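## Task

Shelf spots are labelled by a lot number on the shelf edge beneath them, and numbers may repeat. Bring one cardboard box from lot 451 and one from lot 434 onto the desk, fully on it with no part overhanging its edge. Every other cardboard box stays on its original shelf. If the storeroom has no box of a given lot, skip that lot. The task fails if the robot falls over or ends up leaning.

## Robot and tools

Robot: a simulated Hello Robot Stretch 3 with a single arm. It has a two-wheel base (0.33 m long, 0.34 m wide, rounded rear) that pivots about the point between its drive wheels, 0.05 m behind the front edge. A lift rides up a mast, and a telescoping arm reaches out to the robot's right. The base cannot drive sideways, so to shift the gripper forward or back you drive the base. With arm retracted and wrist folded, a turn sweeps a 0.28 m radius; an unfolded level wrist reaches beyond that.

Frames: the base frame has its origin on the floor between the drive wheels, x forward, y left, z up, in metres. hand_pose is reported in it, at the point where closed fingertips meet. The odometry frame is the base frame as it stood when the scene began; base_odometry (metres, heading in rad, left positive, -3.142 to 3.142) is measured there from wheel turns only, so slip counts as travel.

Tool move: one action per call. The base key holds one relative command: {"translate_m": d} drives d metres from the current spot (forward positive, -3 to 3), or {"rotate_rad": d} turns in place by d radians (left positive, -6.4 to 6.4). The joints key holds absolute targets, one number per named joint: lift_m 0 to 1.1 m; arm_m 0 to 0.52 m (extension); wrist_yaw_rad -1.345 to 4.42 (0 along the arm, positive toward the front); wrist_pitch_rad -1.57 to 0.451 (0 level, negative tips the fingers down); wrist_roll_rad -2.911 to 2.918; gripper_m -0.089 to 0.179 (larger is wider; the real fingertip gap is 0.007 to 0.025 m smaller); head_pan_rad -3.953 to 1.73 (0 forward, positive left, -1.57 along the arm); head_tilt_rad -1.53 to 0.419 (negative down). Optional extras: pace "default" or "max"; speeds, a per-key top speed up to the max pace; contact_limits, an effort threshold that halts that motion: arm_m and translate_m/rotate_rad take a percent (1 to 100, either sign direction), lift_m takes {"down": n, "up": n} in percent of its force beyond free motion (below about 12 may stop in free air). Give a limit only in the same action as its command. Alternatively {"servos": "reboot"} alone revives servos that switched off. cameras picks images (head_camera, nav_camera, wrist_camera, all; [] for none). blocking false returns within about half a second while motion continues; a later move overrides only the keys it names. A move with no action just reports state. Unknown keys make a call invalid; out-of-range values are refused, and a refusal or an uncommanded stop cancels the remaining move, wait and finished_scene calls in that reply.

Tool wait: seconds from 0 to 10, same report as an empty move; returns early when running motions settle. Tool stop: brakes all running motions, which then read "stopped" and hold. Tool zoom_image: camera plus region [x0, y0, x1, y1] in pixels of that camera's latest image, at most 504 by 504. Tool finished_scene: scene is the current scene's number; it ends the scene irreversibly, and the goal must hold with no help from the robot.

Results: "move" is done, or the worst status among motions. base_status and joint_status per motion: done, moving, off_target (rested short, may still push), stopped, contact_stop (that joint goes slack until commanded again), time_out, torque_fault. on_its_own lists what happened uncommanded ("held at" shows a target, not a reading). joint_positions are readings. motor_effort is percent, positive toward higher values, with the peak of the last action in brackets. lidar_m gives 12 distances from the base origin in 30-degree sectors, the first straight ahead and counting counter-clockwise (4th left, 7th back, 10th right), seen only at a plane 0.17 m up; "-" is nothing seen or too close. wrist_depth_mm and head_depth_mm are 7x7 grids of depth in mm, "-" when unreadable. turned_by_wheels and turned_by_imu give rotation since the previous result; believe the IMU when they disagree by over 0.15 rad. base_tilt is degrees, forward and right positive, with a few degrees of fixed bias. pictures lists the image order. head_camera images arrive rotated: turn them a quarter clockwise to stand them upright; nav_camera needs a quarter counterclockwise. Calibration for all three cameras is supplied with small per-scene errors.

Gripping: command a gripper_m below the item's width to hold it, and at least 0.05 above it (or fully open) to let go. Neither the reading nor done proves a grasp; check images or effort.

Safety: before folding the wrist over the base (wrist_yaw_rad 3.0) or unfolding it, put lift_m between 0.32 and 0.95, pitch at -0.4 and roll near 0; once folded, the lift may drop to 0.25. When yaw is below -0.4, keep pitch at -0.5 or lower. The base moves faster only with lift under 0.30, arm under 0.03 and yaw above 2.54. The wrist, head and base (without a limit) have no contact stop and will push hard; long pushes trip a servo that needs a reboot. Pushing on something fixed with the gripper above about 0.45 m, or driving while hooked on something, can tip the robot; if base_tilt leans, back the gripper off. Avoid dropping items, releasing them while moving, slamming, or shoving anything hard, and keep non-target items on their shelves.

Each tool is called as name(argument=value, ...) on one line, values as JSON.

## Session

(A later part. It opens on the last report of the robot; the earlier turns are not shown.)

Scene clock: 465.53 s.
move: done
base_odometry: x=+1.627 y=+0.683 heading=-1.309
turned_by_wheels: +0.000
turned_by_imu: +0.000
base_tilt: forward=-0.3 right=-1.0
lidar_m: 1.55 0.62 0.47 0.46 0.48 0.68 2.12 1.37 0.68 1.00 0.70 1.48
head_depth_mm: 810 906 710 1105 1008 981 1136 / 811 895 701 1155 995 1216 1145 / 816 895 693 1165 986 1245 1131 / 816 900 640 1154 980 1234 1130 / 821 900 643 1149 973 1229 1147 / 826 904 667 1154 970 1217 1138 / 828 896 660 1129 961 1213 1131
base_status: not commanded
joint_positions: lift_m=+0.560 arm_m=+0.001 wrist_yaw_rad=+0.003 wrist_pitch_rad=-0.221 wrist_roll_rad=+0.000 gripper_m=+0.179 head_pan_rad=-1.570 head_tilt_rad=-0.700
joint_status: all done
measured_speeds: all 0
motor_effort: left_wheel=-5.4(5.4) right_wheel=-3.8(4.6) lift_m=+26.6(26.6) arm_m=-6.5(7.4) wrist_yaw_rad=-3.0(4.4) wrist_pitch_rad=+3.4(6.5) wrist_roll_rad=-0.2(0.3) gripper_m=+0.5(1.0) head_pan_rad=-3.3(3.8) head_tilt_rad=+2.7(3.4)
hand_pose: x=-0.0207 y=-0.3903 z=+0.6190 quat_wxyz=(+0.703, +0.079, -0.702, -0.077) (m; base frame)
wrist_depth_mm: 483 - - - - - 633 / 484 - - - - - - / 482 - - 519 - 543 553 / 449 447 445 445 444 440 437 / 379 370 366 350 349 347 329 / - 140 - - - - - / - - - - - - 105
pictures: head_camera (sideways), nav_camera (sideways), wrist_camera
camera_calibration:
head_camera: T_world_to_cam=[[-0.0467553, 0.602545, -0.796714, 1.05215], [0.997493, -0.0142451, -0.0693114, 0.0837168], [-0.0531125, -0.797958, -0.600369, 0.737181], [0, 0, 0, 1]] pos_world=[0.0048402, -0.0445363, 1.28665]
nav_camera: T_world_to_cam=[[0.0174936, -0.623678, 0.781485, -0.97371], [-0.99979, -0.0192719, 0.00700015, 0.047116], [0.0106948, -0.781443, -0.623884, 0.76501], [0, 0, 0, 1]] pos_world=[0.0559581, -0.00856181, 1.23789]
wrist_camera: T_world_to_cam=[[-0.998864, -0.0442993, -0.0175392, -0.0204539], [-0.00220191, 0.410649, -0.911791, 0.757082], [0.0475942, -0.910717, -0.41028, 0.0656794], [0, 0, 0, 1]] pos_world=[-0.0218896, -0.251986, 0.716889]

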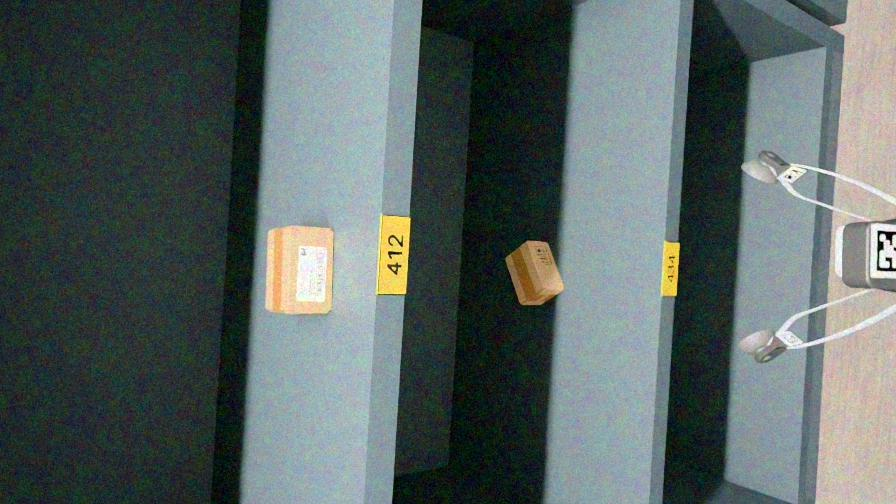

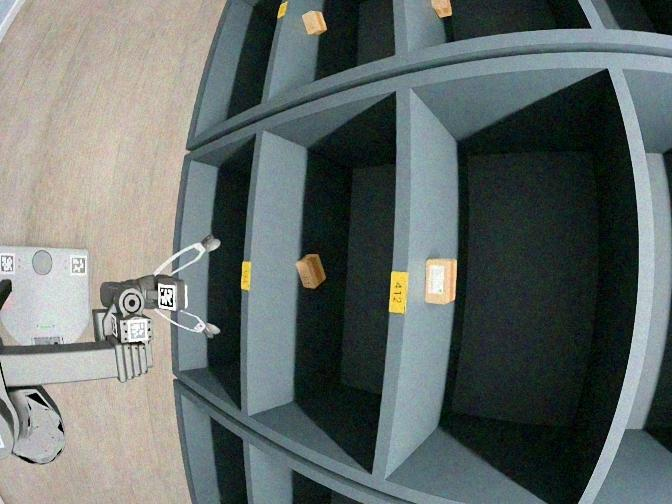

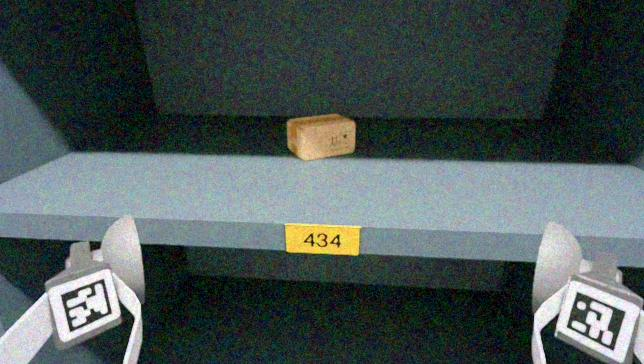

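move(base={"translate_m":0.033}, joints={"lift_m":0.54}, cameras=[])

move(joints={"arm_m":0.25}, cameras=["wrist_camera","head_camera"])

Scene clock: 476.40 s.
move: done
base_odometry: x=+1.635 y=+0.651 heading=-1.309
turned_by_wheels: +0.000
turned_by_imu: +0.000
base_tilt: forward=-0.2 right=-1.2
lidar_m: 1.54 0.62 0.47 0.46 0.48 0.67 2.11 0.75 0.70 1.00 0.68 1.44
head_depth_mm: 809 904 709 1149 1002 1055 1144 / 815 900 701 1157 996 1243 1159 / 814 895 659 1154 985 1238 1136 / 815 901 641 1158 976 1232 1135 / 822 905 675 1147 974 1228 1136 / 824 901 667 1163 969 1217 1142 / 830 896 661 1091 961 1182 1128
base_status: done
joint_positions: lift_m=+0.540 arm_m=+0.001 wrist_yaw_rad=+0.003 wrist_pitch_rad=-0.221 wrist_roll_rad=+0.000 gripper_m=+0.179 head_pan_rad=-1.570 head_tilt_rad=-0.700
joint_status: all done
measured_speeds: all 0
motor_effort: left_wheel=+7.0(9.1) right_wheel=+2.8(9.9) lift_m=+29.5(29.6) arm_m=-5.9(6.4) wrist_yaw_rad=-3.3(4.8) wrist_pitch_rad=+3.4(3.6) wrist_roll_rad=-0.1(0.3) gripper_m=+0.3(1.0) head_pan_rad=-3.2(3.7) head_tilt_rad=+2.7(3.7)
hand_pose: x=-0.0208 y=-0.3903 z=+0.5990 quat_wxyz=(+0.703, +0.079, -0.702, -0.077) (m; base frame)
wrist_depth_mm: 467 - - - - - 640 / 471 - - - - - 676 / 472 539 537 500 517 528 528 / 398 398 398 393 391 390 390 / 437 361 356 344 337 331 325 / 118 139 - - - - - / 118 736 - - - - 105
pictures: none
No camera images: "cameras" was empty.

Scene clock: 479.47 s.
move: done
base_odometry: x=+1.635 y=+0.651 heading=-1.309
turned_by_wheels: +0.000
turned_by_imu: +0.000
base_tilt: forward=-0.3 right=-1.2
lidar_m: 1.55 0.62 0.47 0.46 0.48 0.68 2.12 0.75 0.70 1.00 0.68 1.44
head_depth_mm: 811 901 710 1143 1006 1058 1137 / 813 901 701 1157 999 1219 1138 / 815 893 659 1167 992 597 1104 / 820 901 640 1158 977 623 1146 / 826 904 676 1156 971 1222 1143 / 827 904 668 1158 969 1216 1138 / 829 894 659 1095 960 1183 1136
base_status: not commanded
joint_positions: lift_m=+0.540 arm_m=+0.250 wrist_yaw_rad=+0.003 wrist_pitch_rad=-0.221 wrist_roll_rad=+0.000 gripper_m=+0.179 head_pan_rad=-1.570 head_tilt_rad=-0.700
joint_status: all done
measured_speeds: all 0
motor_effort: left_wheel=+6.8(7.6) right_wheel=+3.9(4.8) lift_m=+27.2(31.4) arm_m=+13.1(14.9) wrist_yaw_rad=-3.7(4.5) wrist_pitch_rad=+3.4(3.5) wrist_roll_rad=+0.1(0.4) gripper_m=+0.6(1.1) head_pan_rad=-2.9(3.5) head_tilt_rad=+2.4(3.7)
hand_pose: x=-0.0208 y=-0.6397 z=+0.5990 quat_wxyz=(+0.703, +0.079, -0.702, -0.077) (m; base frame)
wrist_depth_mm: 456 - - - - - - / 456 - - - - - - / 459 536 528 - - - - / 395 394 393 278 365 387 383 / 312 282 294 278 293 294 305 / - 144 236 237 234 235 233 / 186 197 197 197 196 189 105
pictures: head_camera (sideways), wrist_camera
camera_calibration:
head_camera: T_world_to_cam=[[-0.0467553, 0.602545, -0.796714, 1.05215], [0.997493, -0.0142451, -0.0693114, 0.0837168], [-0.0531125, -0.797958, -0.600369, 0.737181], [0, 0, 0, 1]] pos_world=[0.0048402, -0.0445363, 1.28665]
wrist_camera: T_world_to_cam=[[-0.998874, -0.0440799, -0.0175402, -0.0318403], [-0.00210034, 0.41045, -0.911881, 0.841318], [0.047395, -0.910817, -0.41008, -0.169807], [0, 0, 0, 1]] pos_world=[-0.0219894, -0.501386, 0.696989]

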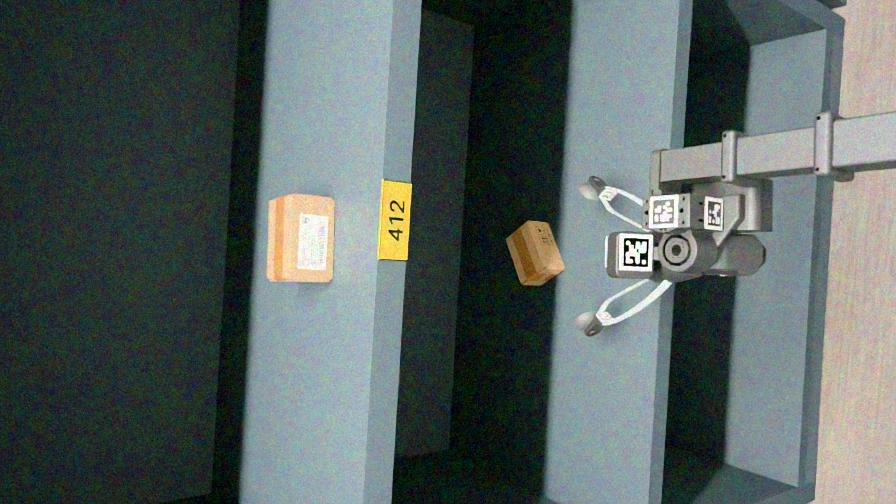

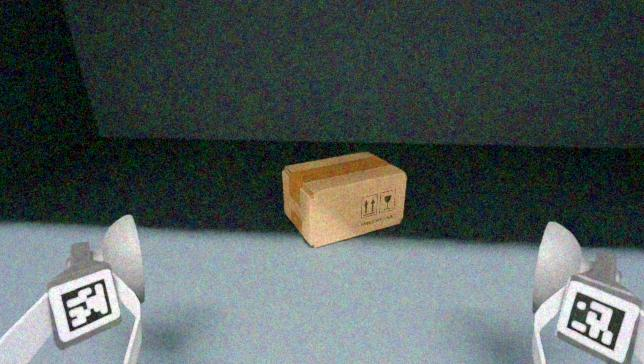

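move(joints={"arm_m":0.4,"lift_m":0.52}, contact_limits={"arm_m":30}, cameras=["wrist_camera","head_camera"])

Scene clock: 491.33 s.
move: done
base_odometry: x=+1.635 y=+0.651 heading=-1.309
turned_by_wheels: +0.000
turned_by_imu: +0.000
base_tilt: forward=-0.3 right=-1.2
lidar_m: 1.54 0.62 0.47 0.46 0.48 0.68 2.11 0.75 0.70 1.00 0.68 1.44
head_depth_mm: 811 902 709 1148 1003 1058 1143 / 810 898 699 1159 995 1219 1142 / 816 894 659 1161 753 645 1114 / 819 898 642 1154 817 1233 1150 / 824 902 675 1157 972 1220 1145 / 823 902 669 1165 967 1221 1142 / 826 898 659 1092 961 1187 1132
base_status: not commanded
joint_positions: lift_m=+0.520 arm_m=+0.400 wrist_yaw_rad=+0.003 wrist_pitch_rad=-0.221 wrist_roll_rad=+0.000 gripper_m=+0.179 head_pan_rad=-1.570 head_tilt_rad=-0.700
joint_status: all done
measured_speeds: all 0
motor_effort: left_wheel=+6.7(7.7) right_wheel=+3.8(4.4) lift_m=+30.3(31.7) arm_m=+13.8(14.7) wrist_yaw_rad=-3.9(4.9) wrist_pitch_rad=+3.4(3.6) wrist_roll_rad=+0.3(0.3) gripper_m=+0.4(1.0) head_pan_rad=-2.5(3.2) head_tilt_rad=+2.7(2.8)
contact_limits: arm_m 30 (drawing in: default 31, maximum 55; extending or still: default 40, maximum 69)
hand_pose: x=-0.0208 y=-0.7897 z=+0.5790 quat_wxyz=(+0.703, +0.079, -0.702, -0.077) (m; base frame)
wrist_depth_mm: - - - - - - - / - - - - - - - / - - - - - - - / 345 342 341 341 338 336 315 / 260 247 257 165 174 254 267 / - 144 144 133 138 197 - / 162 171 167 119 142 165 107
pictures: head_camera (sideways), wrist_camera
camera_calibration:
head_camera: T_world_to_cam=[[-0.0467553, 0.602545, -0.796714, 1.05215], [0.997493, -0.0142451, -0.0693114, 0.0837168], [-0.0531125, -0.797958, -0.600369, 0.737181], [0, 0, 0, 1]] pos_world=[0.0048402, -0.0445363, 1.28665]
wrist_camera: T_world_to_cam=[[-0.998874, -0.0440799, -0.0175402, -0.038803], [-0.00210034, 0.41045, -0.911881, 0.884648], [0.047395, -0.910817, -0.41008, -0.314631], [0, 0, 0, 1]] pos_world=[-0.0219894, -0.651386, 0.676989]

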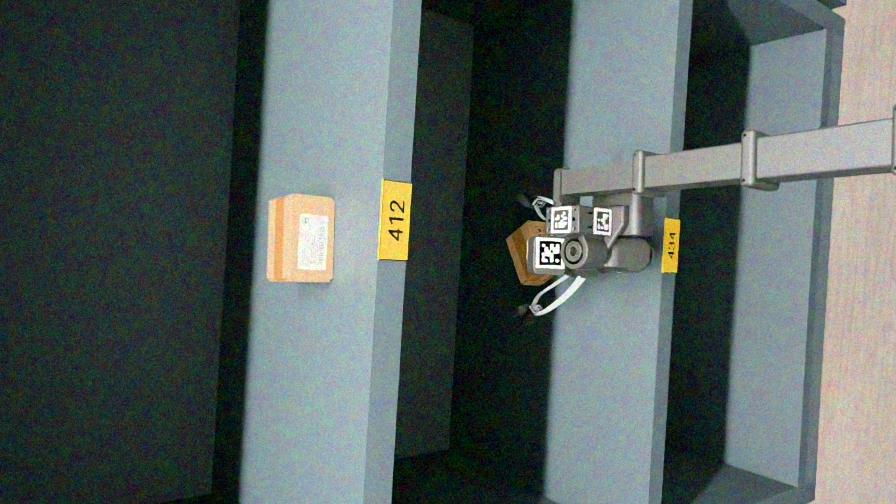

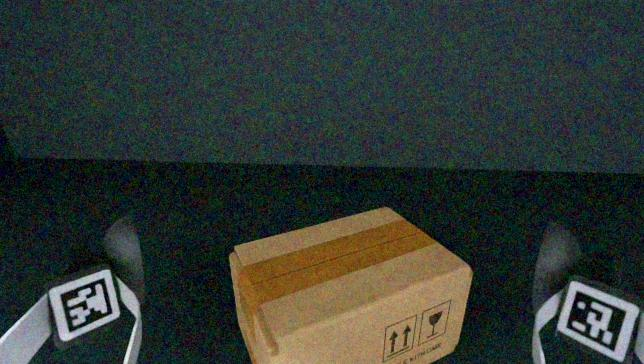

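move(joints={"arm_m":0.413}, cameras=[])

move(joints={"gripper_m":0.1}, cameras=["wrist_camera"])

move(joints={"gripper_m":0.06}, cameras=["wrist_camera"])

Scene clock: 498.07 s.
move: done
base_odometry: x=+1.635 y=+0.651 heading=-1.309
turned_by_wheels: +0.000
turned_by_imu: +0.000
base_tilt: forward=-0.3 right=-1.3
lidar_m: 1.55 0.62 0.47 0.46 0.48 0.67 2.11 0.75 0.70 1.00 0.68 1.44
head_depth_mm: 809 902 709 1141 1003 1053 1140 / 814 895 701 1160 995 1218 1138 / 819 894 659 1164 752 644 1107 / 819 902 641 1157 777 1228 1146 / 822 904 673 1153 971 1216 1140 / 825 899 667 1159 972 1216 1143 / 829 898 659 1087 962 1185 1131
base_status: not commanded
joint_positions: lift_m=+0.520 arm_m=+0.413 wrist_yaw_rad=+0.003 wrist_pitch_rad=-0.221 wrist_roll_rad=+0.000 gripper_m=+0.179 head_pan_rad=-1.570 head_tilt_rad=-0.700
joint_status: all done
measured_speeds: all 0
motor_effort: left_wheel=+7.1(7.4) right_wheel=+3.6(4.4) lift_m=+29.4(30.0) arm_m=+13.3(14.7) wrist_yaw_rad=-3.2(3.8) wrist_pitch_rad=+3.4(3.5) wrist_roll_rad=+0.0(0.3) gripper_m=+0.5(1.0) head_pan_rad=-2.1(3.0) head_tilt_rad=+1.5(2.6)
hand_pose: x=-0.0208 y=-0.8027 z=+0.5790 quat_wxyz=(+0.703, +0.079, -0.702, -0.077) (m; base frame)
wrist_depth_mm: - - - - - - - / - - - - - - - / - - - - - - - / 346 343 342 340 317 316 313 / 259 246 258 256 243 255 267 / - 144 138 133 132 189 - / 162 172 166 111 123 165 107
pictures: none
No camera images: "cameras" was empty.

Scene clock: 499.40 s.
move: done
base_odometry: x=+1.635 y=+0.651 heading=-1.309
turned_by_wheels: +0.000
turned_by_imu: +0.000
base_tilt: forward=-0.4 right=-1.1
lidar_m: 1.55 0.62 0.47 0.46 0.48 0.68 2.11 0.75 0.70 1.00 0.68 1.44
head_depth_mm: 809 903 709 1146 1001 1058 1140 / 815 895 702 1153 995 1220 1139 / 815 895 659 1164 754 645 1108 / 819 902 639 1152 777 1232 1153 / 822 906 675 1148 972 1227 1142 / 824 901 669 1157 969 1218 1140 / 829 894 658 1089 958 1183 1135
base_status: not commanded
joint_positions: lift_m=+0.520 arm_m=+0.413 wrist_yaw_rad=+0.001 wrist_pitch_rad=-0.220 wrist_roll_rad=+0.000 gripper_m=+0.100 head_pan_rad=-1.570 head_tilt_rad=-0.700
joint_status: all done
measured_speeds: all 0
motor_effort: left_wheel=+6.7(7.7) right_wheel=+4.1(4.5) lift_m=+28.3(29.6) arm_m=+13.0(13.7) wrist_yaw_rad=-1.1(4.4) wrist_pitch_rad=+3.2(3.5) wrist_roll_rad=+0.0(0.5) gripper_m=-2.6(82.2) head_pan_rad=-2.5(3.4) head_tilt_rad=+1.2(2.4)
hand_pose: x=-0.0212 y=-0.8028 z=+0.5793 quat_wxyz=(+0.703, +0.078, -0.702, -0.077) (m; base frame)
wrist_depth_mm: - - - - - - - / - - - - - - - / - - - - - - - / 348 346 344 342 321 320 315 / 260 273 245 258 244 255 254 / 208 200 133 138 133 132 204 / 179 162 115 111 126 160 171
pictures: wrist_camera
camera_calibration:
wrist_camera: T_world_to_cam=[[-0.99895, -0.0423535, -0.017484, -0.0384651], [-0.00138651, 0.409343, -0.912379, 0.889691], [0.0457994, -0.911397, -0.408972, -0.327593], [0, 0, 0, 1]] pos_world=[-0.0221876, -0.664385, 0.677087]

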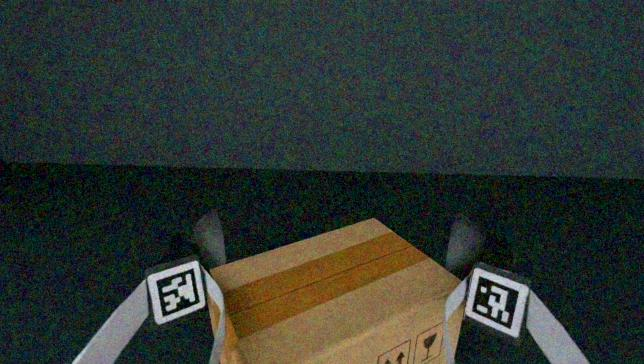

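Scene clock: 500.33 s.
move: done
base_odometry: x=+1.635 y=+0.651 heading=-1.309
turned_by_wheels: +0.000
turned_by_imu: +0.000
base_tilt: forward=-0.3 right=-1.2
lidar_m: 1.55 0.62 0.47 0.46 0.48 0.68 2.12 0.75 0.70 1.00 0.68 1.44
head_depth_mm: 810 902 709 1144 1005 1061 1145 / 812 895 700 1157 996 1214 1143 / 814 894 658 1166 754 645 1101 / 816 899 640 1156 776 1230 1147 / 822 904 674 1150 972 1226 1142 / 827 900 666 1156 965 1228 1134 / 828 896 660 1094 956 1180 1133
base_status: not commanded
joint_positions: lift_m=+0.520 arm_m=+0.413 wrist_yaw_rad=+0.001 wrist_pitch_rad=-0.217 wrist_roll_rad=+0.000 gripper_m=+0.061 head_pan_rad=-1.570 head_tilt_rad=-0.700
joint_status: all done
measured_speeds: all 0
motor_effort: left_wheel=+7.1(7.2) right_wheel=+3.4(4.5) lift_m=+28.4(28.9) arm_m=+12.3(13.6) wrist_yaw_rad=-0.3(2.8) wrist_pitch_rad=+2.8(3.2) wrist_roll_rad=+0.0(0.4) gripper_m=-16.6(89.6) head_pan_rad=-2.1(2.9) head_tilt_rad=+1.7(2.2)
hand_pose: x=-0.0212 y=-0.8030 z=+0.5800 quat_wxyz=(+0.703, +0.077, -0.702, -0.076) (m; base frame)
wrist_depth_mm: - - - - - - - / - - - - - - - / - - - - - - - / 348 350 346 325 322 322 320 / 262 261 246 258 234 257 258 / 209 201 132 140 133 128 206 / 181 163 116 112 128 161 172
pictures: wrist_camera
camera_calibration:
wrist_camera: T_world_to_cam=[[-0.99895, -0.0424007, -0.0173682, -0.0385654], [-0.00138629, 0.406847, -0.913495, 0.889018], [0.0457991, -0.912512, -0.406478, -0.329807], [0, 0, 0, 1]] pos_world=[-0.0221876, -0.664282, 0.677385]

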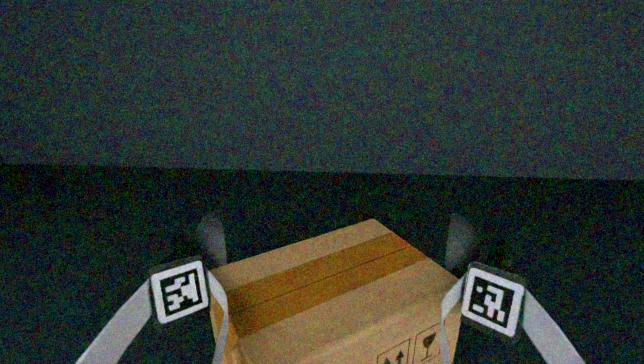

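move(joints={"gripper_m":0.179}, cameras=[])

move(joints={"arm_m":0.28}, cameras=[])

move(base={"translate_m":-0.066}, joints={"wrist_yaw_rad":0.3}, cameras=["wrist_camera"])

Scene clock: 512.70 s.
move: done
base_odometry: x=+1.635 y=+0.651 heading=-1.309
turned_by_wheels: +0.000
turned_by_imu: +0.000
base_tilt: forward=-0.4 right=-1.1
lidar_m: 1.54 0.62 0.47 0.46 0.48 0.67 2.12 0.75 0.70 1.00 0.68 1.44
head_depth_mm: 808 903 709 1144 1003 1062 1145 / 815 896 700 1153 994 1215 1141 / 815 894 660 1161 755 644 1105 / 820 898 642 1155 777 1231 1149 / 821 902 675 1154 970 1226 1148 / 825 902 668 1161 968 1217 1139 / 828 895 659 1086 964 1188 1136
base_status: not commanded
joint_positions: lift_m=+0.520 arm_m=+0.413 wrist_yaw_rad=+0.001 wrist_pitch_rad=-0.217 wrist_roll_rad=+0.000 gripper_m=+0.179 head_pan_rad=-1.570 head_tilt_rad=-0.700
joint_status: all done
measured_speeds: all 0
motor_effort: left_wheel=+7.0(7.3) right_wheel=+3.7(4.8) lift_m=+25.9(27.6) arm_m=+11.3(11.9) wrist_yaw_rad=-1.9(2.4) wrist_pitch_rad=+2.7(2.8) wrist_roll_rad=+0.2(0.3) gripper_m=+0.4(83.7) head_pan_rad=-2.2(3.0) head_tilt_rad=+2.0(2.1)
hand_pose: x=-0.0212 y=-0.8030 z=+0.5800 quat_wxyz=(+0.703, +0.077, -0.702, -0.076) (m; base frame)
wrist_depth_mm: - - - - - - - / - - - - - - - / - - - - - - - / 349 347 345 323 323 321 321 / 263 248 260 258 258 257 269 / 119 144 134 140 133 206 205 / 163 173 120 111 128 167 107
pictures: none
No camera images: "cameras" was empty.

Scene clock: 514.93 s.
move: done
base_odometry: x=+1.635 y=+0.651 heading=-1.309
turned_by_wheels: +0.000
turned_by_imu: +0.000
base_tilt: forward=-0.4 right=-1.1
lidar_m: 1.55 0.62 0.47 0.46 0.48 0.68 2.12 0.75 0.70 1.00 0.68 1.44
head_depth_mm: 810 900 707 1148 1000 1062 1144 / 814 896 702 1162 996 1218 1137 / 814 896 659 1159 991 629 1103 / 819 902 640 1156 978 662 1148 / 821 902 672 1153 976 1226 1151 / 825 906 666 1156 968 1224 1144 / 832 895 660 1090 961 1182 1131
base_status: not commanded
joint_positions: lift_m=+0.520 arm_m=+0.280 wrist_yaw_rad=+0.001 wrist_pitch_rad=-0.217 wrist_roll_rad=+0.000 gripper_m=+0.179 head_pan_rad=-1.570 head_tilt_rad=-0.700
joint_status: all done
measured_speeds: all 0
motor_effort: left_wheel=+6.7(7.5) right_wheel=+3.5(4.4) lift_m=+25.7(26.8) arm_m=-12.6(14.4) wrist_yaw_rad=-2.2(3.2) wrist_pitch_rad=+2.7(2.8) wrist_roll_rad=-0.1(0.3) gripper_m=+0.7(1.0) head_pan_rad=-2.1(2.9) head_tilt_rad=+1.2(2.1)
hand_pose: x=-0.0212 y=-0.6700 z=+0.5800 quat_wxyz=(+0.703, +0.077, -0.702, -0.076) (m; base frame)
wrist_depth_mm: 434 - - - - - - / 452 - - - - - - / 451 482 476 471 433 468 - / 349 349 326 241 304 346 342 / 263 249 262 241 258 258 271 / 119 144 208 208 207 207 207 / 163 174 173 173 173 167 107
pictures: none
No camera images: "cameras" was empty.

Scene clock: 516.70 s.
move: done
base_odometry: x=+1.618 y=+0.715 heading=-1.309
turned_by_wheels: +0.000
turned_by_imu: +0.000
base_tilt: forward=-0.4 right=-1.1
lidar_m: 1.55 0.63 0.47 0.46 0.48 0.68 2.13 1.37 0.66 1.00 0.72 1.48
head_depth_mm: 806 900 708 1013 967 948 1132 / 813 896 699 1161 996 1217 1137 / 814 894 692 1157 986 629 1101 / 817 898 647 1158 980 671 1152 / 816 901 635 1151 977 1229 1145 / 822 902 667 1158 966 1214 1138 / 828 896 658 1144 961 1225 1135
base_status: done
joint_positions: lift_m=+0.520 arm_m=+0.280 wrist_yaw_rad=+0.297 wrist_pitch_rad=-0.217 wrist_roll_rad=+0.000 gripper_m=+0.179 head_pan_rad=-1.570 head_tilt_rad=-0.700
joint_status: all done
measured_speeds: all 0
motor_effort: left_wheel=-7.0(11.2) right_wheel=-5.8(11.7) lift_m=+24.6(25.7) arm_m=-12.3(13.2) wrist_yaw_rad=+1.4(4.9) wrist_pitch_rad=+2.7(2.8) wrist_roll_rad=+0.1(0.3) gripper_m=+0.8(1.0) head_pan_rad=-2.6(3.0) head_tilt_rad=+1.4(2.0)
hand_pose: x=+0.0502 y=-0.6593 z=+0.5800 quat_wxyz=(+0.707, +0.180, -0.683, +0.028) (m; base frame)
wrist_depth_mm: 391 465 - - - - - / 391 475 - - - - - / 399 474 472 480 433 - - / 355 353 346 304 242 342 342 / 277 249 261 254 248 258 271 / 118 144 208 207 208 207 206 / 164 174 174 173 173 167 107
pictures: wrist_camera
camera_calibration:
wrist_camera: T_world_to_cam=[[-0.943191, -0.331797, -0.0173502, -0.154681], [-0.119929, 0.38869, -0.91353, 0.824681], [0.30985, -0.859553, -0.406401, -0.180371], [0, 0, 0, 1]] pos_world=[0.0088977, -0.526906, 0.677384]

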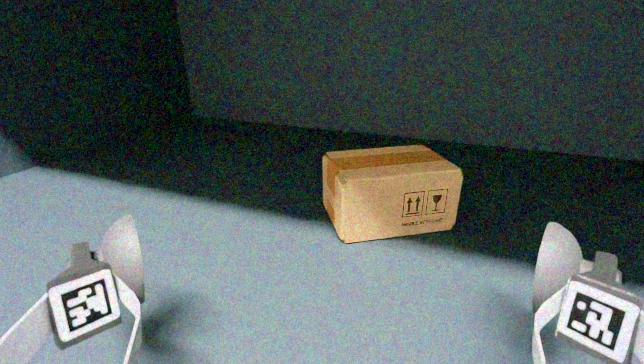

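move(joints={"arm_m":0.415}, contact_limits={"arm_m":30}, cameras=["wrist_camera"])

move(joints={"gripper_m":0.1}, cameras=["wrist_camera"])

move(joints={"gripper_m":0.05}, cameras=["wrist_camera"])

Scene clock: 528.60 s.
move: done
base_odometry: x=+1.618 y=+0.715 heading=-1.309
turned_by_wheels: +0.000
turned_by_imu: +0.000
base_tilt: forward=-0.4 right=-1.0
lidar_m: 1.55 0.63 0.47 0.46 0.48 0.68 2.13 1.36 0.66 1.00 0.72 1.48
head_depth_mm: 806 902 710 1016 972 946 1135 / 812 894 702 1151 992 1214 1133 / 816 890 692 1161 760 645 1108 / 818 895 647 1158 776 1232 1146 / 820 903 635 1148 948 1224 1145 / 825 904 668 1154 970 1214 1144 / 827 893 659 1150 958 1225 1128
base_status: not commanded
joint_positions: lift_m=+0.520 arm_m=+0.415 wrist_yaw_rad=+0.297 wrist_pitch_rad=-0.217 wrist_roll_rad=+0.000 gripper_m=+0.179 head_pan_rad=-1.570 head_tilt_rad=-0.700
joint_status: all done
measured_speeds: all 0
motor_effort: left_wheel=-7.0(7.3) right_wheel=-5.0(6.2) lift_m=+26.6(27.1) arm_m=+12.9(14.7) wrist_yaw_rad=+1.8(3.3) wrist_pitch_rad=+2.6(2.8) wrist_roll_rad=+0.3(0.3) gripper_m=+0.5(1.1) head_pan_rad=-2.4(2.7) head_tilt_rad=+0.9(1.8)
contact_limits: arm_m 30 (drawing in: default 31, maximum 55; extending or still: default 40, maximum 69)
hand_pose: x=+0.0502 y=-0.7943 z=+0.5800 quat_wxyz=(+0.707, +0.180, -0.683, +0.028) (m; base frame)
wrist_depth_mm: 387 - - - - - - / 392 450 - - - - - / 399 448 - - - - - / 351 350 348 347 323 321 - / 275 249 259 168 246 256 269 / 118 144 140 139 134 205 206 / 163 174 118 120 130 167 107
pictures: wrist_camera
camera_calibration:
wrist_camera: T_world_to_cam=[[-0.943162, -0.331878, -0.0173878, -0.199502], [-0.119926, 0.388679, -0.913535, 0.877151], [0.309941, -0.859526, -0.406388, -0.296402], [0, 0, 0, 1]] pos_world=[0.00889757, -0.661906, 0.677384]

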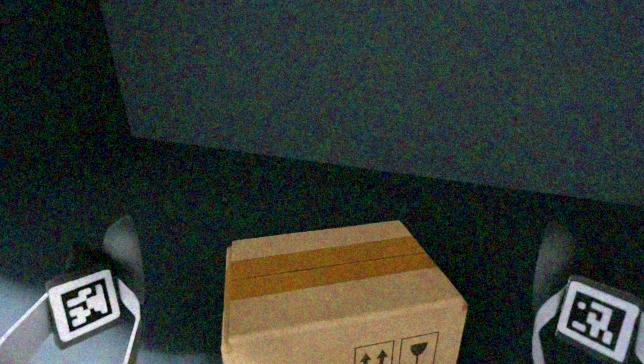

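Scene clock: 529.93 s.
move: done
base_odometry: x=+1.618 y=+0.715 heading=-1.309
turned_by_wheels: +0.000
turned_by_imu: +0.000
base_tilt: forward=-0.4 right=-1.1
lidar_m: 1.55 0.63 0.47 0.46 0.48 0.68 2.13 1.36 0.66 1.00 0.72 1.48
head_depth_mm: 808 901 710 1015 976 946 1133 / 810 899 702 1156 994 1221 1146 / 810 892 693 1160 757 643 1107 / 818 896 649 1155 778 1235 1148 / 821 901 634 1146 973 1228 1148 / 820 905 667 1150 968 1218 1141 / 828 894 660 1152 966 1220 1136
base_status: not commanded
joint_positions: lift_m=+0.520 arm_m=+0.415 wrist_yaw_rad=+0.297 wrist_pitch_rad=-0.217 wrist_roll_rad=+0.000 gripper_m=+0.100 head_pan_rad=-1.570 head_tilt_rad=-0.700
joint_status: all done
measured_speeds: all 0
motor_effort: left_wheel=-6.4(7.3) right_wheel=-5.6(5.9) lift_m=+30.0(30.0) arm_m=+9.0(12.6) wrist_yaw_rad=+2.8(2.8) wrist_pitch_rad=+2.6(2.8) wrist_roll_rad=-0.1(0.3) gripper_m=-2.3(82.6) head_pan_rad=-2.2(2.6) head_tilt_rad=+1.1(1.4)
contact_limits: arm_m 30 (drawing in: default 31, maximum 55; extending or still: default 40, maximum 69)
hand_pose: x=+0.0502 y=-0.7943 z=+0.5800 quat_wxyz=(+0.707, +0.180, -0.683, +0.028) (m; base frame)
wrist_depth_mm: 383 - - - - - - / 392 450 - - - - - / 402 450 - - - - - / 349 349 349 347 323 320 - / 262 261 160 168 167 256 257 / 210 201 133 140 134 129 205 / 181 162 116 122 132 125 171
pictures: wrist_camera
camera_calibration:
wrist_camera: T_world_to_cam=[[-0.943162, -0.331878, -0.0173878, -0.199502], [-0.119926, 0.388679, -0.913535, 0.877151], [0.309941, -0.859526, -0.406388, -0.296402], [0, 0, 0, 1]] pos_world=[0.00889757, -0.661906, 0.677384]

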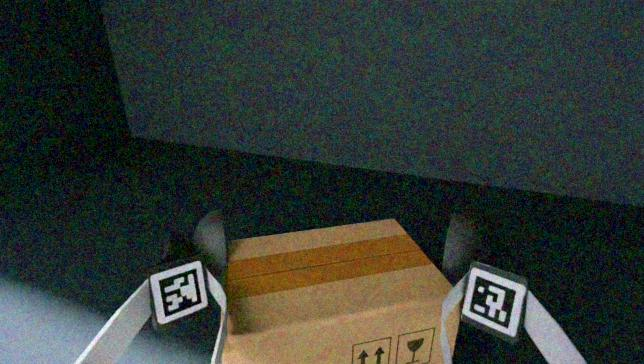

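Scene clock: 530.97 s.
move: done
base_odometry: x=+1.618 y=+0.715 heading=-1.309
turned_by_wheels: +0.000
turned_by_imu: +0.000
base_tilt: forward=-0.2 right=-1.1
lidar_m: 1.55 0.63 0.47 0.46 0.48 0.68 2.13 1.36 0.66 1.00 0.72 1.48
head_depth_mm: 807 899 708 1014 971 948 1129 / 810 898 702 1155 997 1213 1138 / 814 893 692 1162 756 644 1101 / 820 900 649 1160 777 1235 1144 / 820 898 634 1149 964 1227 1140 / 823 901 667 1155 968 1218 1136 / 828 897 659 1149 963 1227 1134
base_status: not commanded
joint_positions: lift_m=+0.520 arm_m=+0.415 wrist_yaw_rad=+0.297 wrist_pitch_rad=-0.216 wrist_roll_rad=+0.000 gripper_m=+0.051 head_pan_rad=-1.570 head_tilt_rad=-0.700
joint_status: all done
measured_speeds: all 0
motor_effort: left_wheel=-6.6(7.2) right_wheel=-5.0(6.2) lift_m=+30.2(30.6) arm_m=+6.8(9.3) wrist_yaw_rad=+1.2(3.1) wrist_pitch_rad=+2.5(2.7) wrist_roll_rad=+0.3(0.3) gripper_m=-18.7(91.4) head_pan_rad=-1.7(2.5) head_tilt_rad=+0.6(1.4)
contact_limits: arm_m 30 (drawing in: default 31, maximum 55; extending or still: default 40, maximum 69)
hand_pose: x=+0.0503 y=-0.7944 z=+0.5803 quat_wxyz=(+0.707, +0.180, -0.683, +0.028) (m; base frame)
wrist_depth_mm: 383 - - - - - - / 391 452 - - - - - / 401 452 - - - - - / 351 352 347 348 325 319 - / 263 263 161 169 168 258 258 / 210 202 134 141 134 199 207 / 181 163 117 124 136 162 172
pictures: wrist_camera
camera_calibration:
wrist_camera: T_world_to_cam=[[-0.943155, -0.331903, -0.0172714, -0.199596], [-0.11973, 0.38779, -0.913939, 0.876923], [0.310037, -0.859918, -0.405485, -0.297234], [0, 0, 0, 1]] pos_world=[0.00889732, -0.661905, 0.677483]

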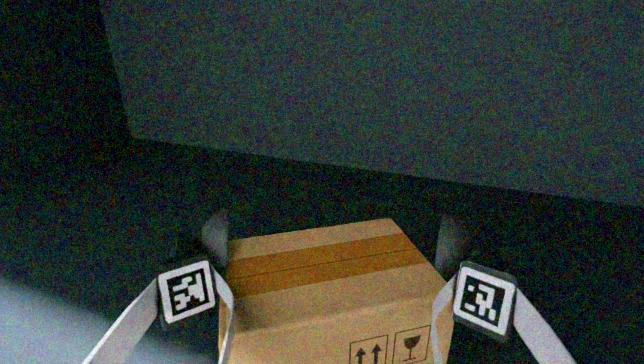

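Good and aligned. Lift, and straighten the wrist while retracting.

move(joints={"lift_m":0.62}, cameras=["wrist_camera"])

move(joints={"arm_m":0.0,"wrist_yaw_rad":0.0}, cameras=["wrist_camera"])

Scene clock: 537.27 s.
move: done
base_odometry: x=+1.618 y=+0.715 heading=-1.309
turned_by_wheels: +0.000
turned_by_imu: +0.000
base_tilt: forward=-0.3 right=-1.2
lidar_m: 1.55 0.63 0.47 0.46 0.48 0.68 2.13 1.36 0.66 1.00 0.72 1.48
head_depth_mm: 808 896 710 1011 967 943 1132 / 810 901 701 1155 996 869 416 / 813 894 692 1127 668 879 1127 / 816 899 649 1144 809 1227 1147 / 822 899 636 1148 972 1221 1146 / 824 901 669 1158 966 1220 1138 / 829 895 660 1147 963 1232 1131
base_status: not commanded
joint_positions: lift_m=+0.620 arm_m=+0.415 wrist_yaw_rad=+0.298 wrist_pitch_rad=-0.223 wrist_roll_rad=+0.000 gripper_m=+0.051 head_pan_rad=-1.570 head_tilt_rad=-0.700
joint_status: all done
measured_speeds: all 0
motor_effort: left_wheel=-6.7(7.2) right_wheel=-4.7(6.2) lift_m=+30.2(33.6) arm_m=-5.0(5.3) wrist_yaw_rad=+2.3(3.4) wrist_pitch_rad=+3.8(4.0) wrist_roll_rad=+0.0(0.3) gripper_m=-17.3(18.5) head_pan_rad=-1.3(2.2) head_tilt_rad=+0.2(1.2)
contact_limits: arm_m 30 (drawing in: default 31, maximum 55; extending or still: default 40, maximum 69)
hand_pose: x=+0.0502 y=-0.7938 z=+0.6785 quat_wxyz=(+0.707, +0.182, -0.683, +0.026) (m; base frame)
wrist_depth_mm: 384 - - - - - - / 390 448 - - - - - / 402 465 - - - - - / 405 489 - - - - - / 409 456 157 164 154 - - / 352 337 132 142 135 126 327 / 305 274 121 127 137 273 289
pictures: wrist_camera
camera_calibration:
wrist_camera: T_world_to_cam=[[-0.943023, -0.332259, -0.0176515, -0.197763], [-0.12185, 0.394228, -0.910899, 0.969567], [0.309613, -0.856848, -0.412252, -0.249838], [0, 0, 0, 1]] pos_world=[0.00899905, -0.662013, 0.776691]

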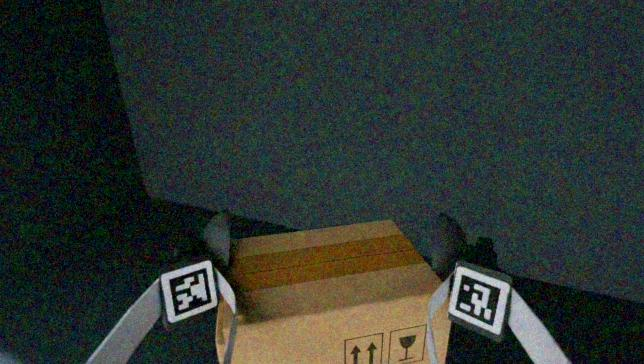

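Scene clock: 541.50 s.
move: done
base_odometry: x=+1.618 y=+0.715 heading=-1.309
turned_by_wheels: +0.000
turned_by_imu: +0.000
base_tilt: forward=-0.3 right=-1.2
lidar_m: 1.55 0.63 0.47 0.46 0.48 0.68 2.13 1.37 0.66 1.00 0.72 1.48
head_depth_mm: 808 901 711 1017 972 947 1135 / 809 901 700 1153 996 1224 1146 / 812 888 693 1160 992 1212 1159 / 815 897 649 1163 982 657 457 / 820 901 635 1146 980 871 1142 / 825 903 669 1153 967 1220 1141 / 830 893 660 1146 964 1231 1134
base_status: not commanded
joint_positions: lift_m=+0.620 arm_m=+0.001 wrist_yaw_rad=+0.003 wrist_pitch_rad=-0.223 wrist_roll_rad=+0.000 gripper_m=+0.051 head_pan_rad=-1.570 head_tilt_rad=-0.700
joint_status: all done
measured_speeds: all 0
motor_effort: left_wheel=-6.9(7.1) right_wheel=-4.9(6.3) lift_m=+25.9(29.9) arm_m=-12.5(14.6) wrist_yaw_rad=-4.0(7.1) wrist_pitch_rad=+3.9(4.0) wrist_roll_rad=+0.0(0.3) gripper_m=-17.4(18.2) head_pan_rad=-1.6(2.4) head_tilt_rad=-0.7(1.2)
hand_pose: x=-0.0207 y=-0.3901 z=+0.6784 quat_wxyz=(+0.703, +0.080, -0.702, -0.078) (m; base frame)
wrist_depth_mm: 512 - - - - - - / 513 - - - - - - / - - - - - - - / 516 - - - 510 536 546 / 444 468 159 172 171 432 435 / 409 124 132 142 135 355 356 / - 124 121 127 136 118 -
pictures: wrist_camera
camera_calibration:
wrist_camera: T_world_to_cam=[[-0.998859, -0.0443935, -0.0175848, -0.0193934], [-0.0023036, 0.412645, -0.910889, 0.81141], [0.0476938, -0.909809, -0.412277, 0.0919946], [0, 0, 0, 1]] pos_world=[-0.0218897, -0.251988, 0.776691]

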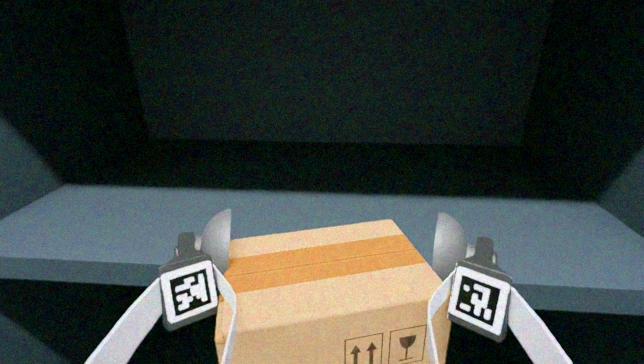

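move(joints={"wrist_yaw_rad":1.57,"lift_m":0.7}, cameras=["wrist_camera"])

move(base={"translate_m":-0.9}, cameras=[])

move(base={"translate_m":-0.75}, cameras=[])

move(base={"rotate_rad":-1.597}, joints={"head_pan_rad":0,"head_tilt_rad":-0.5})

Scene clock: 565.87 s.
move: done
base_odometry: x=+1.618 y=+0.715 heading=-1.309
turned_by_wheels: +0.000
turned_by_imu: +0.000
base_tilt: forward=-0.4 right=-1.0
lidar_m: 1.55 0.63 0.47 0.46 0.48 0.68 2.13 1.36 0.66 1.00 0.72 1.48
head_depth_mm: 807 900 710 1017 973 944 1134 / 813 900 700 1154 995 1222 1148 / 811 892 693 1156 985 1240 398 / 816 898 648 1158 979 1235 1119 / 818 900 636 1146 977 1229 1143 / 825 900 668 1152 967 1220 1144 / 829 895 661 1143 958 1225 1137
base_status: not commanded
joint_positions: lift_m=+0.700 arm_m=+0.001 wrist_yaw_rad=+1.567 wrist_pitch_rad=-0.224 wrist_roll_rad=+0.000 gripper_m=+0.051 head_pan_rad=-1.570 head_tilt_rad=-0.700
joint_status: all done
measured_speeds: all 0
motor_effort: left_wheel=-7.0(7.3) right_wheel=-5.3(6.1) lift_m=+31.5(37.2) arm_m=-6.4(8.5) wrist_yaw_rad=+1.2(5.9) wrist_pitch_rad=+3.9(4.1) wrist_roll_rad=-0.2(0.3) gripper_m=-17.2(17.9) head_pan_rad=-1.5(2.1) head_tilt_rad=+0.3(0.8)
hand_pose: x=+0.2231 y=-0.1465 z=+0.7584 quat_wxyz=(+0.554, +0.552, -0.442, +0.440) (m; base frame)
wrist_depth_mm: - - - - - - - / - - - - - - - / - - - - - - - / - - - - - - - / - - 159 172 170 - - / - - 132 142 135 - - / - 124 121 127 137 125 508
pictures: wrist_camera
camera_calibration:
wrist_camera: T_world_to_cam=[[0.0375847, -0.999138, -0.0176434, -0.134739], [-0.412943, 0.000549036, -0.910757, 0.815456], [0.909981, 0.0415163, -0.412566, 0.282104], [0, 0, 0, 1]] pos_world=[0.0850912, -0.146783, 0.856691]

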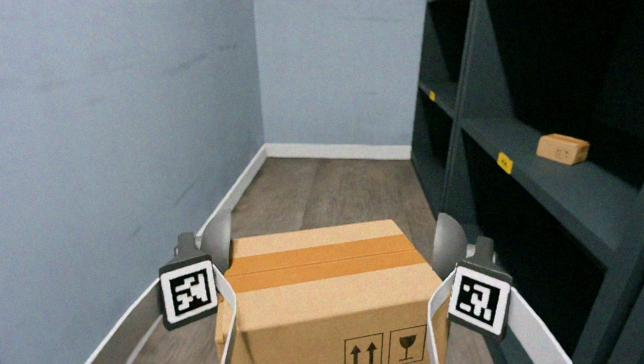

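Scene clock: 576.00 s.
move: done
base_odometry: x=+1.385 y=+1.584 heading=-1.309
turned_by_wheels: +0.000
turned_by_imu: -0.001
base_tilt: forward=-0.3 right=-1.2
lidar_m: 1.67 0.68 0.51 0.50 0.52 0.73 1.47 1.53 0.65 0.96 0.67 1.42
head_depth_mm: 780 869 710 1059 1002 892 1113 / 783 872 701 1136 994 886 1134 / 783 873 664 1122 988 880 398 / 787 871 653 1122 927 1203 1100 / 790 868 677 1129 973 1193 1124 / 792 869 668 1137 965 1196 1115 / 797 874 659 1089 960 1126 1125
base_status: done
joint_positions: lift_m=+0.700 arm_m=+0.001 wrist_yaw_rad=+1.567 wrist_pitch_rad=-0.224 wrist_roll_rad=+0.000 gripper_m=+0.051 head_pan_rad=-1.570 head_tilt_rad=-0.700
joint_status: not commanded
measured_speeds: all 0
motor_effort: left_wheel=-4.9(11.4) right_wheel=-6.1(14.3) lift_m=+24.8(31.8) arm_m=+7.7(7.8) wrist_yaw_rad=+1.8(3.8) wrist_pitch_rad=+4.0(4.1) wrist_roll_rad=+0.2(0.3) gripper_m=-17.0(17.9) head_pan_rad=-0.9(2.1) head_tilt_rad=-1.5(1.6)
hand_pose: x=+0.2231 y=-0.1465 z=+0.7584 quat_wxyz=(+0.554, +0.552, -0.442, +0.440) (m; base frame)
wrist_depth_mm: - - - - - - - / - - - - - - - / - - - - - - - / - - - - - - - / - - 160 172 171 - 522 / - - 132 142 135 - - / - 977 121 127 137 122 -
pictures: none
No camera images: "cameras" was empty.

Scene clock: 584.63 s.
move: done
base_odometry: x=+1.192 y=+2.309 heading=-1.309
turned_by_wheels: +0.000
turned_by_imu: +0.000
base_tilt: forward=-0.2 right=-1.2
lidar_m: 1.78 0.72 0.54 0.52 0.55 0.74 0.72 0.76 1.07 2.86 0.57 1.26
head_depth_mm: 2371 2285 2193 2001 1689 1391 1187 / 2672 2920 2853 2161 1687 1388 1180 / 2684 3012 2957 2105 1675 1382 398 / 2686 2987 2870 2119 1650 1377 1123 / 2700 2990 2885 2096 1655 1374 1162 / 2697 3001 2783 1940 1298 1297 1163 / 746 768 792 818 847 894 1088
base_status: done
joint_positions: lift_m=+0.700 arm_m=+0.001 wrist_yaw_rad=+1.567 wrist_pitch_rad=-0.224 wrist_roll_rad=+0.000 gripper_m=+0.051 head_pan_rad=-1.570 head_tilt_rad=-0.700
joint_status: not commanded
measured_speeds: all 0
motor_effort: left_wheel=-4.6(11.7) right_wheel=-6.6(14.2) lift_m=+31.2(32.1) arm_m=+11.7(13.3) wrist_yaw_rad=+3.1(3.4) wrist_pitch_rad=+3.9(4.1) wrist_roll_rad=+0.2(0.4) gripper_m=-17.7(18.2) head_pan_rad=-1.1(1.9) head_tilt_rad=-1.6(2.1)
hand_pose: x=+0.2231 y=-0.1465 z=+0.7584 quat_wxyz=(+0.554, +0.552, -0.442, +0.440) (m; base frame)
wrist_depth_mm: - - - - - - - / - - - - - - - / - - - - - - - / - - - - - - 676 / - - 159 172 171 - - / - - 132 142 135 - - / - 975 121 127 137 122 -
pictures: none
No camera images: "cameras" was empty.

Scene clock: 588.27 s.
move: done
base_odometry: x=+1.192 y=+2.309 heading=-2.906
turned_by_wheels: -1.597
turned_by_imu: -1.571
base_tilt: forward=-0.2 right=-1.2
lidar_m: 2.86 0.57 1.27 1.86 0.73 0.54 0.52 0.55 0.75 0.72 0.75 1.06
head_depth_mm: 2275 2158 2126 2044 1936 1638 1327 / 2661 2845 3027 2788 2128 1621 1321 / 2680 2870 3152 2985 2088 1611 1309 / 2669 2895 3094 2952 2076 1605 1302 / 2690 2890 3129 2906 2057 1595 1295 / 2684 2888 3057 2876 2040 1536 1255 / 2638 811 829 851 873 897 930
base_status: done
joint_positions: lift_m=+0.700 arm_m=+0.001 wrist_yaw_rad=+1.568 wrist_pitch_rad=-0.224 wrist_roll_rad=+0.000 gripper_m=+0.051 head_pan_rad=+0.001 head_tilt_rad=-0.499
joint_status: all done
measured_speeds: all 0
motor_effort: left_wheel=+8.7(11.5) right_wheel=-11.0(13.7) lift_m=+28.0(31.2) arm_m=+3.4(13.0) wrist_yaw_rad=+2.0(3.3) wrist_pitch_rad=+4.0(4.1) wrist_roll_rad=+0.2(0.3) gripper_m=-17.4(17.9) head_pan_rad=-3.1(4.9) head_tilt_rad=+0.8(7.9)
hand_pose: x=+0.2231 y=-0.1464 z=+0.7584 quat_wxyz=(+0.554, +0.552, -0.441, +0.440) (m; base frame)
wrist_depth_mm: - - - - - - - / - - - - - - - / - - - - - - - / - - - - - - - / - - 159 172 170 - - / - - 132 141 135 - - / - - 121 127 137 944 -
pictures: head_camera (sideways), nav_camera (sideways), wrist_camera
camera_calibration:
head_camera: T_world_to_cam=[[-0.430984, -0.0467185, -0.901149, 1.19076], [0.0275681, 0.997511, -0.0648989, 0.0839244], [0.901938, -0.0528134, -0.428623, 0.507937], [0, 0, 0, 1]] pos_world=[0.0527584, -0.00125883, 1.29622]
nav_camera: T_world_to_cam=[[0.454704, 0.0174922, 0.890471, -1.11846], [0.017748, -0.999787, 0.0105769, 0.0363389], [0.890466, 0.0109947, -0.454917, 0.539861], [0, 0, 0, 1]] pos_world=[0.027195, 0.04996, 1.24116]
wrist_camera: T_world_to_cam=[[0.037899, -0.999125, -0.0176735, -0.134739], [-0.412939, 0.000446684, -0.910759, 0.815442], [0.90997, 0.0418149, -0.412561, 0.282145], [0, 0, 0, 1]] pos_world=[0.0850911, -0.146783, 0.856691]

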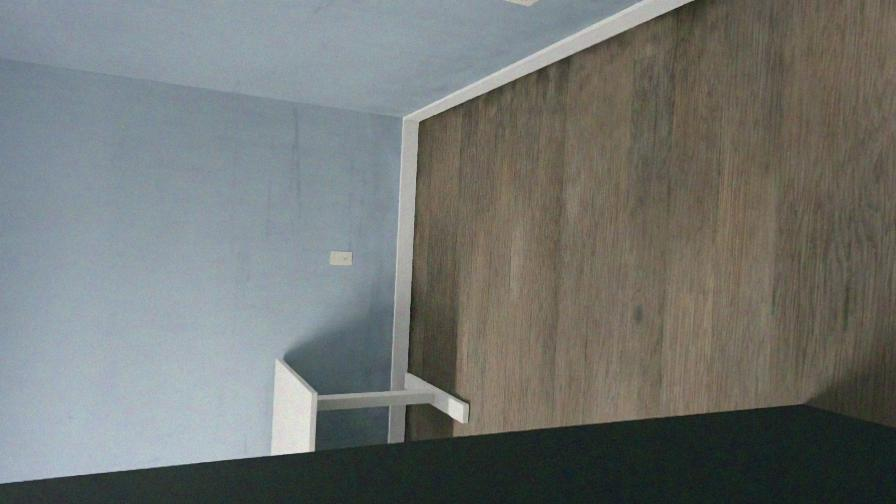

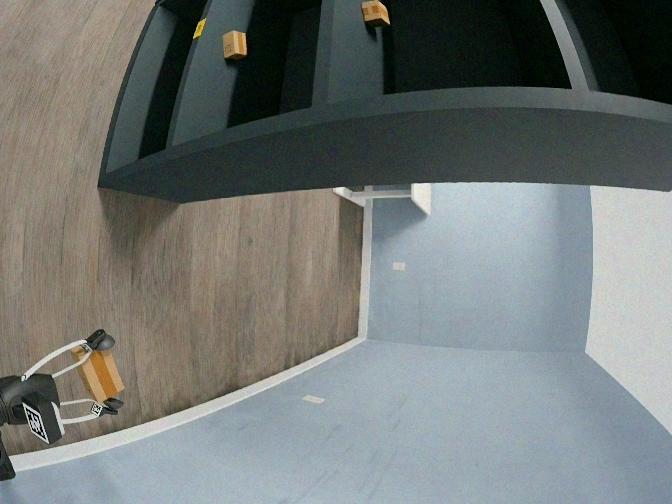

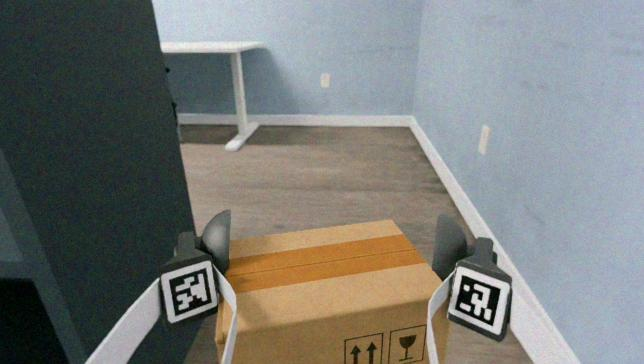

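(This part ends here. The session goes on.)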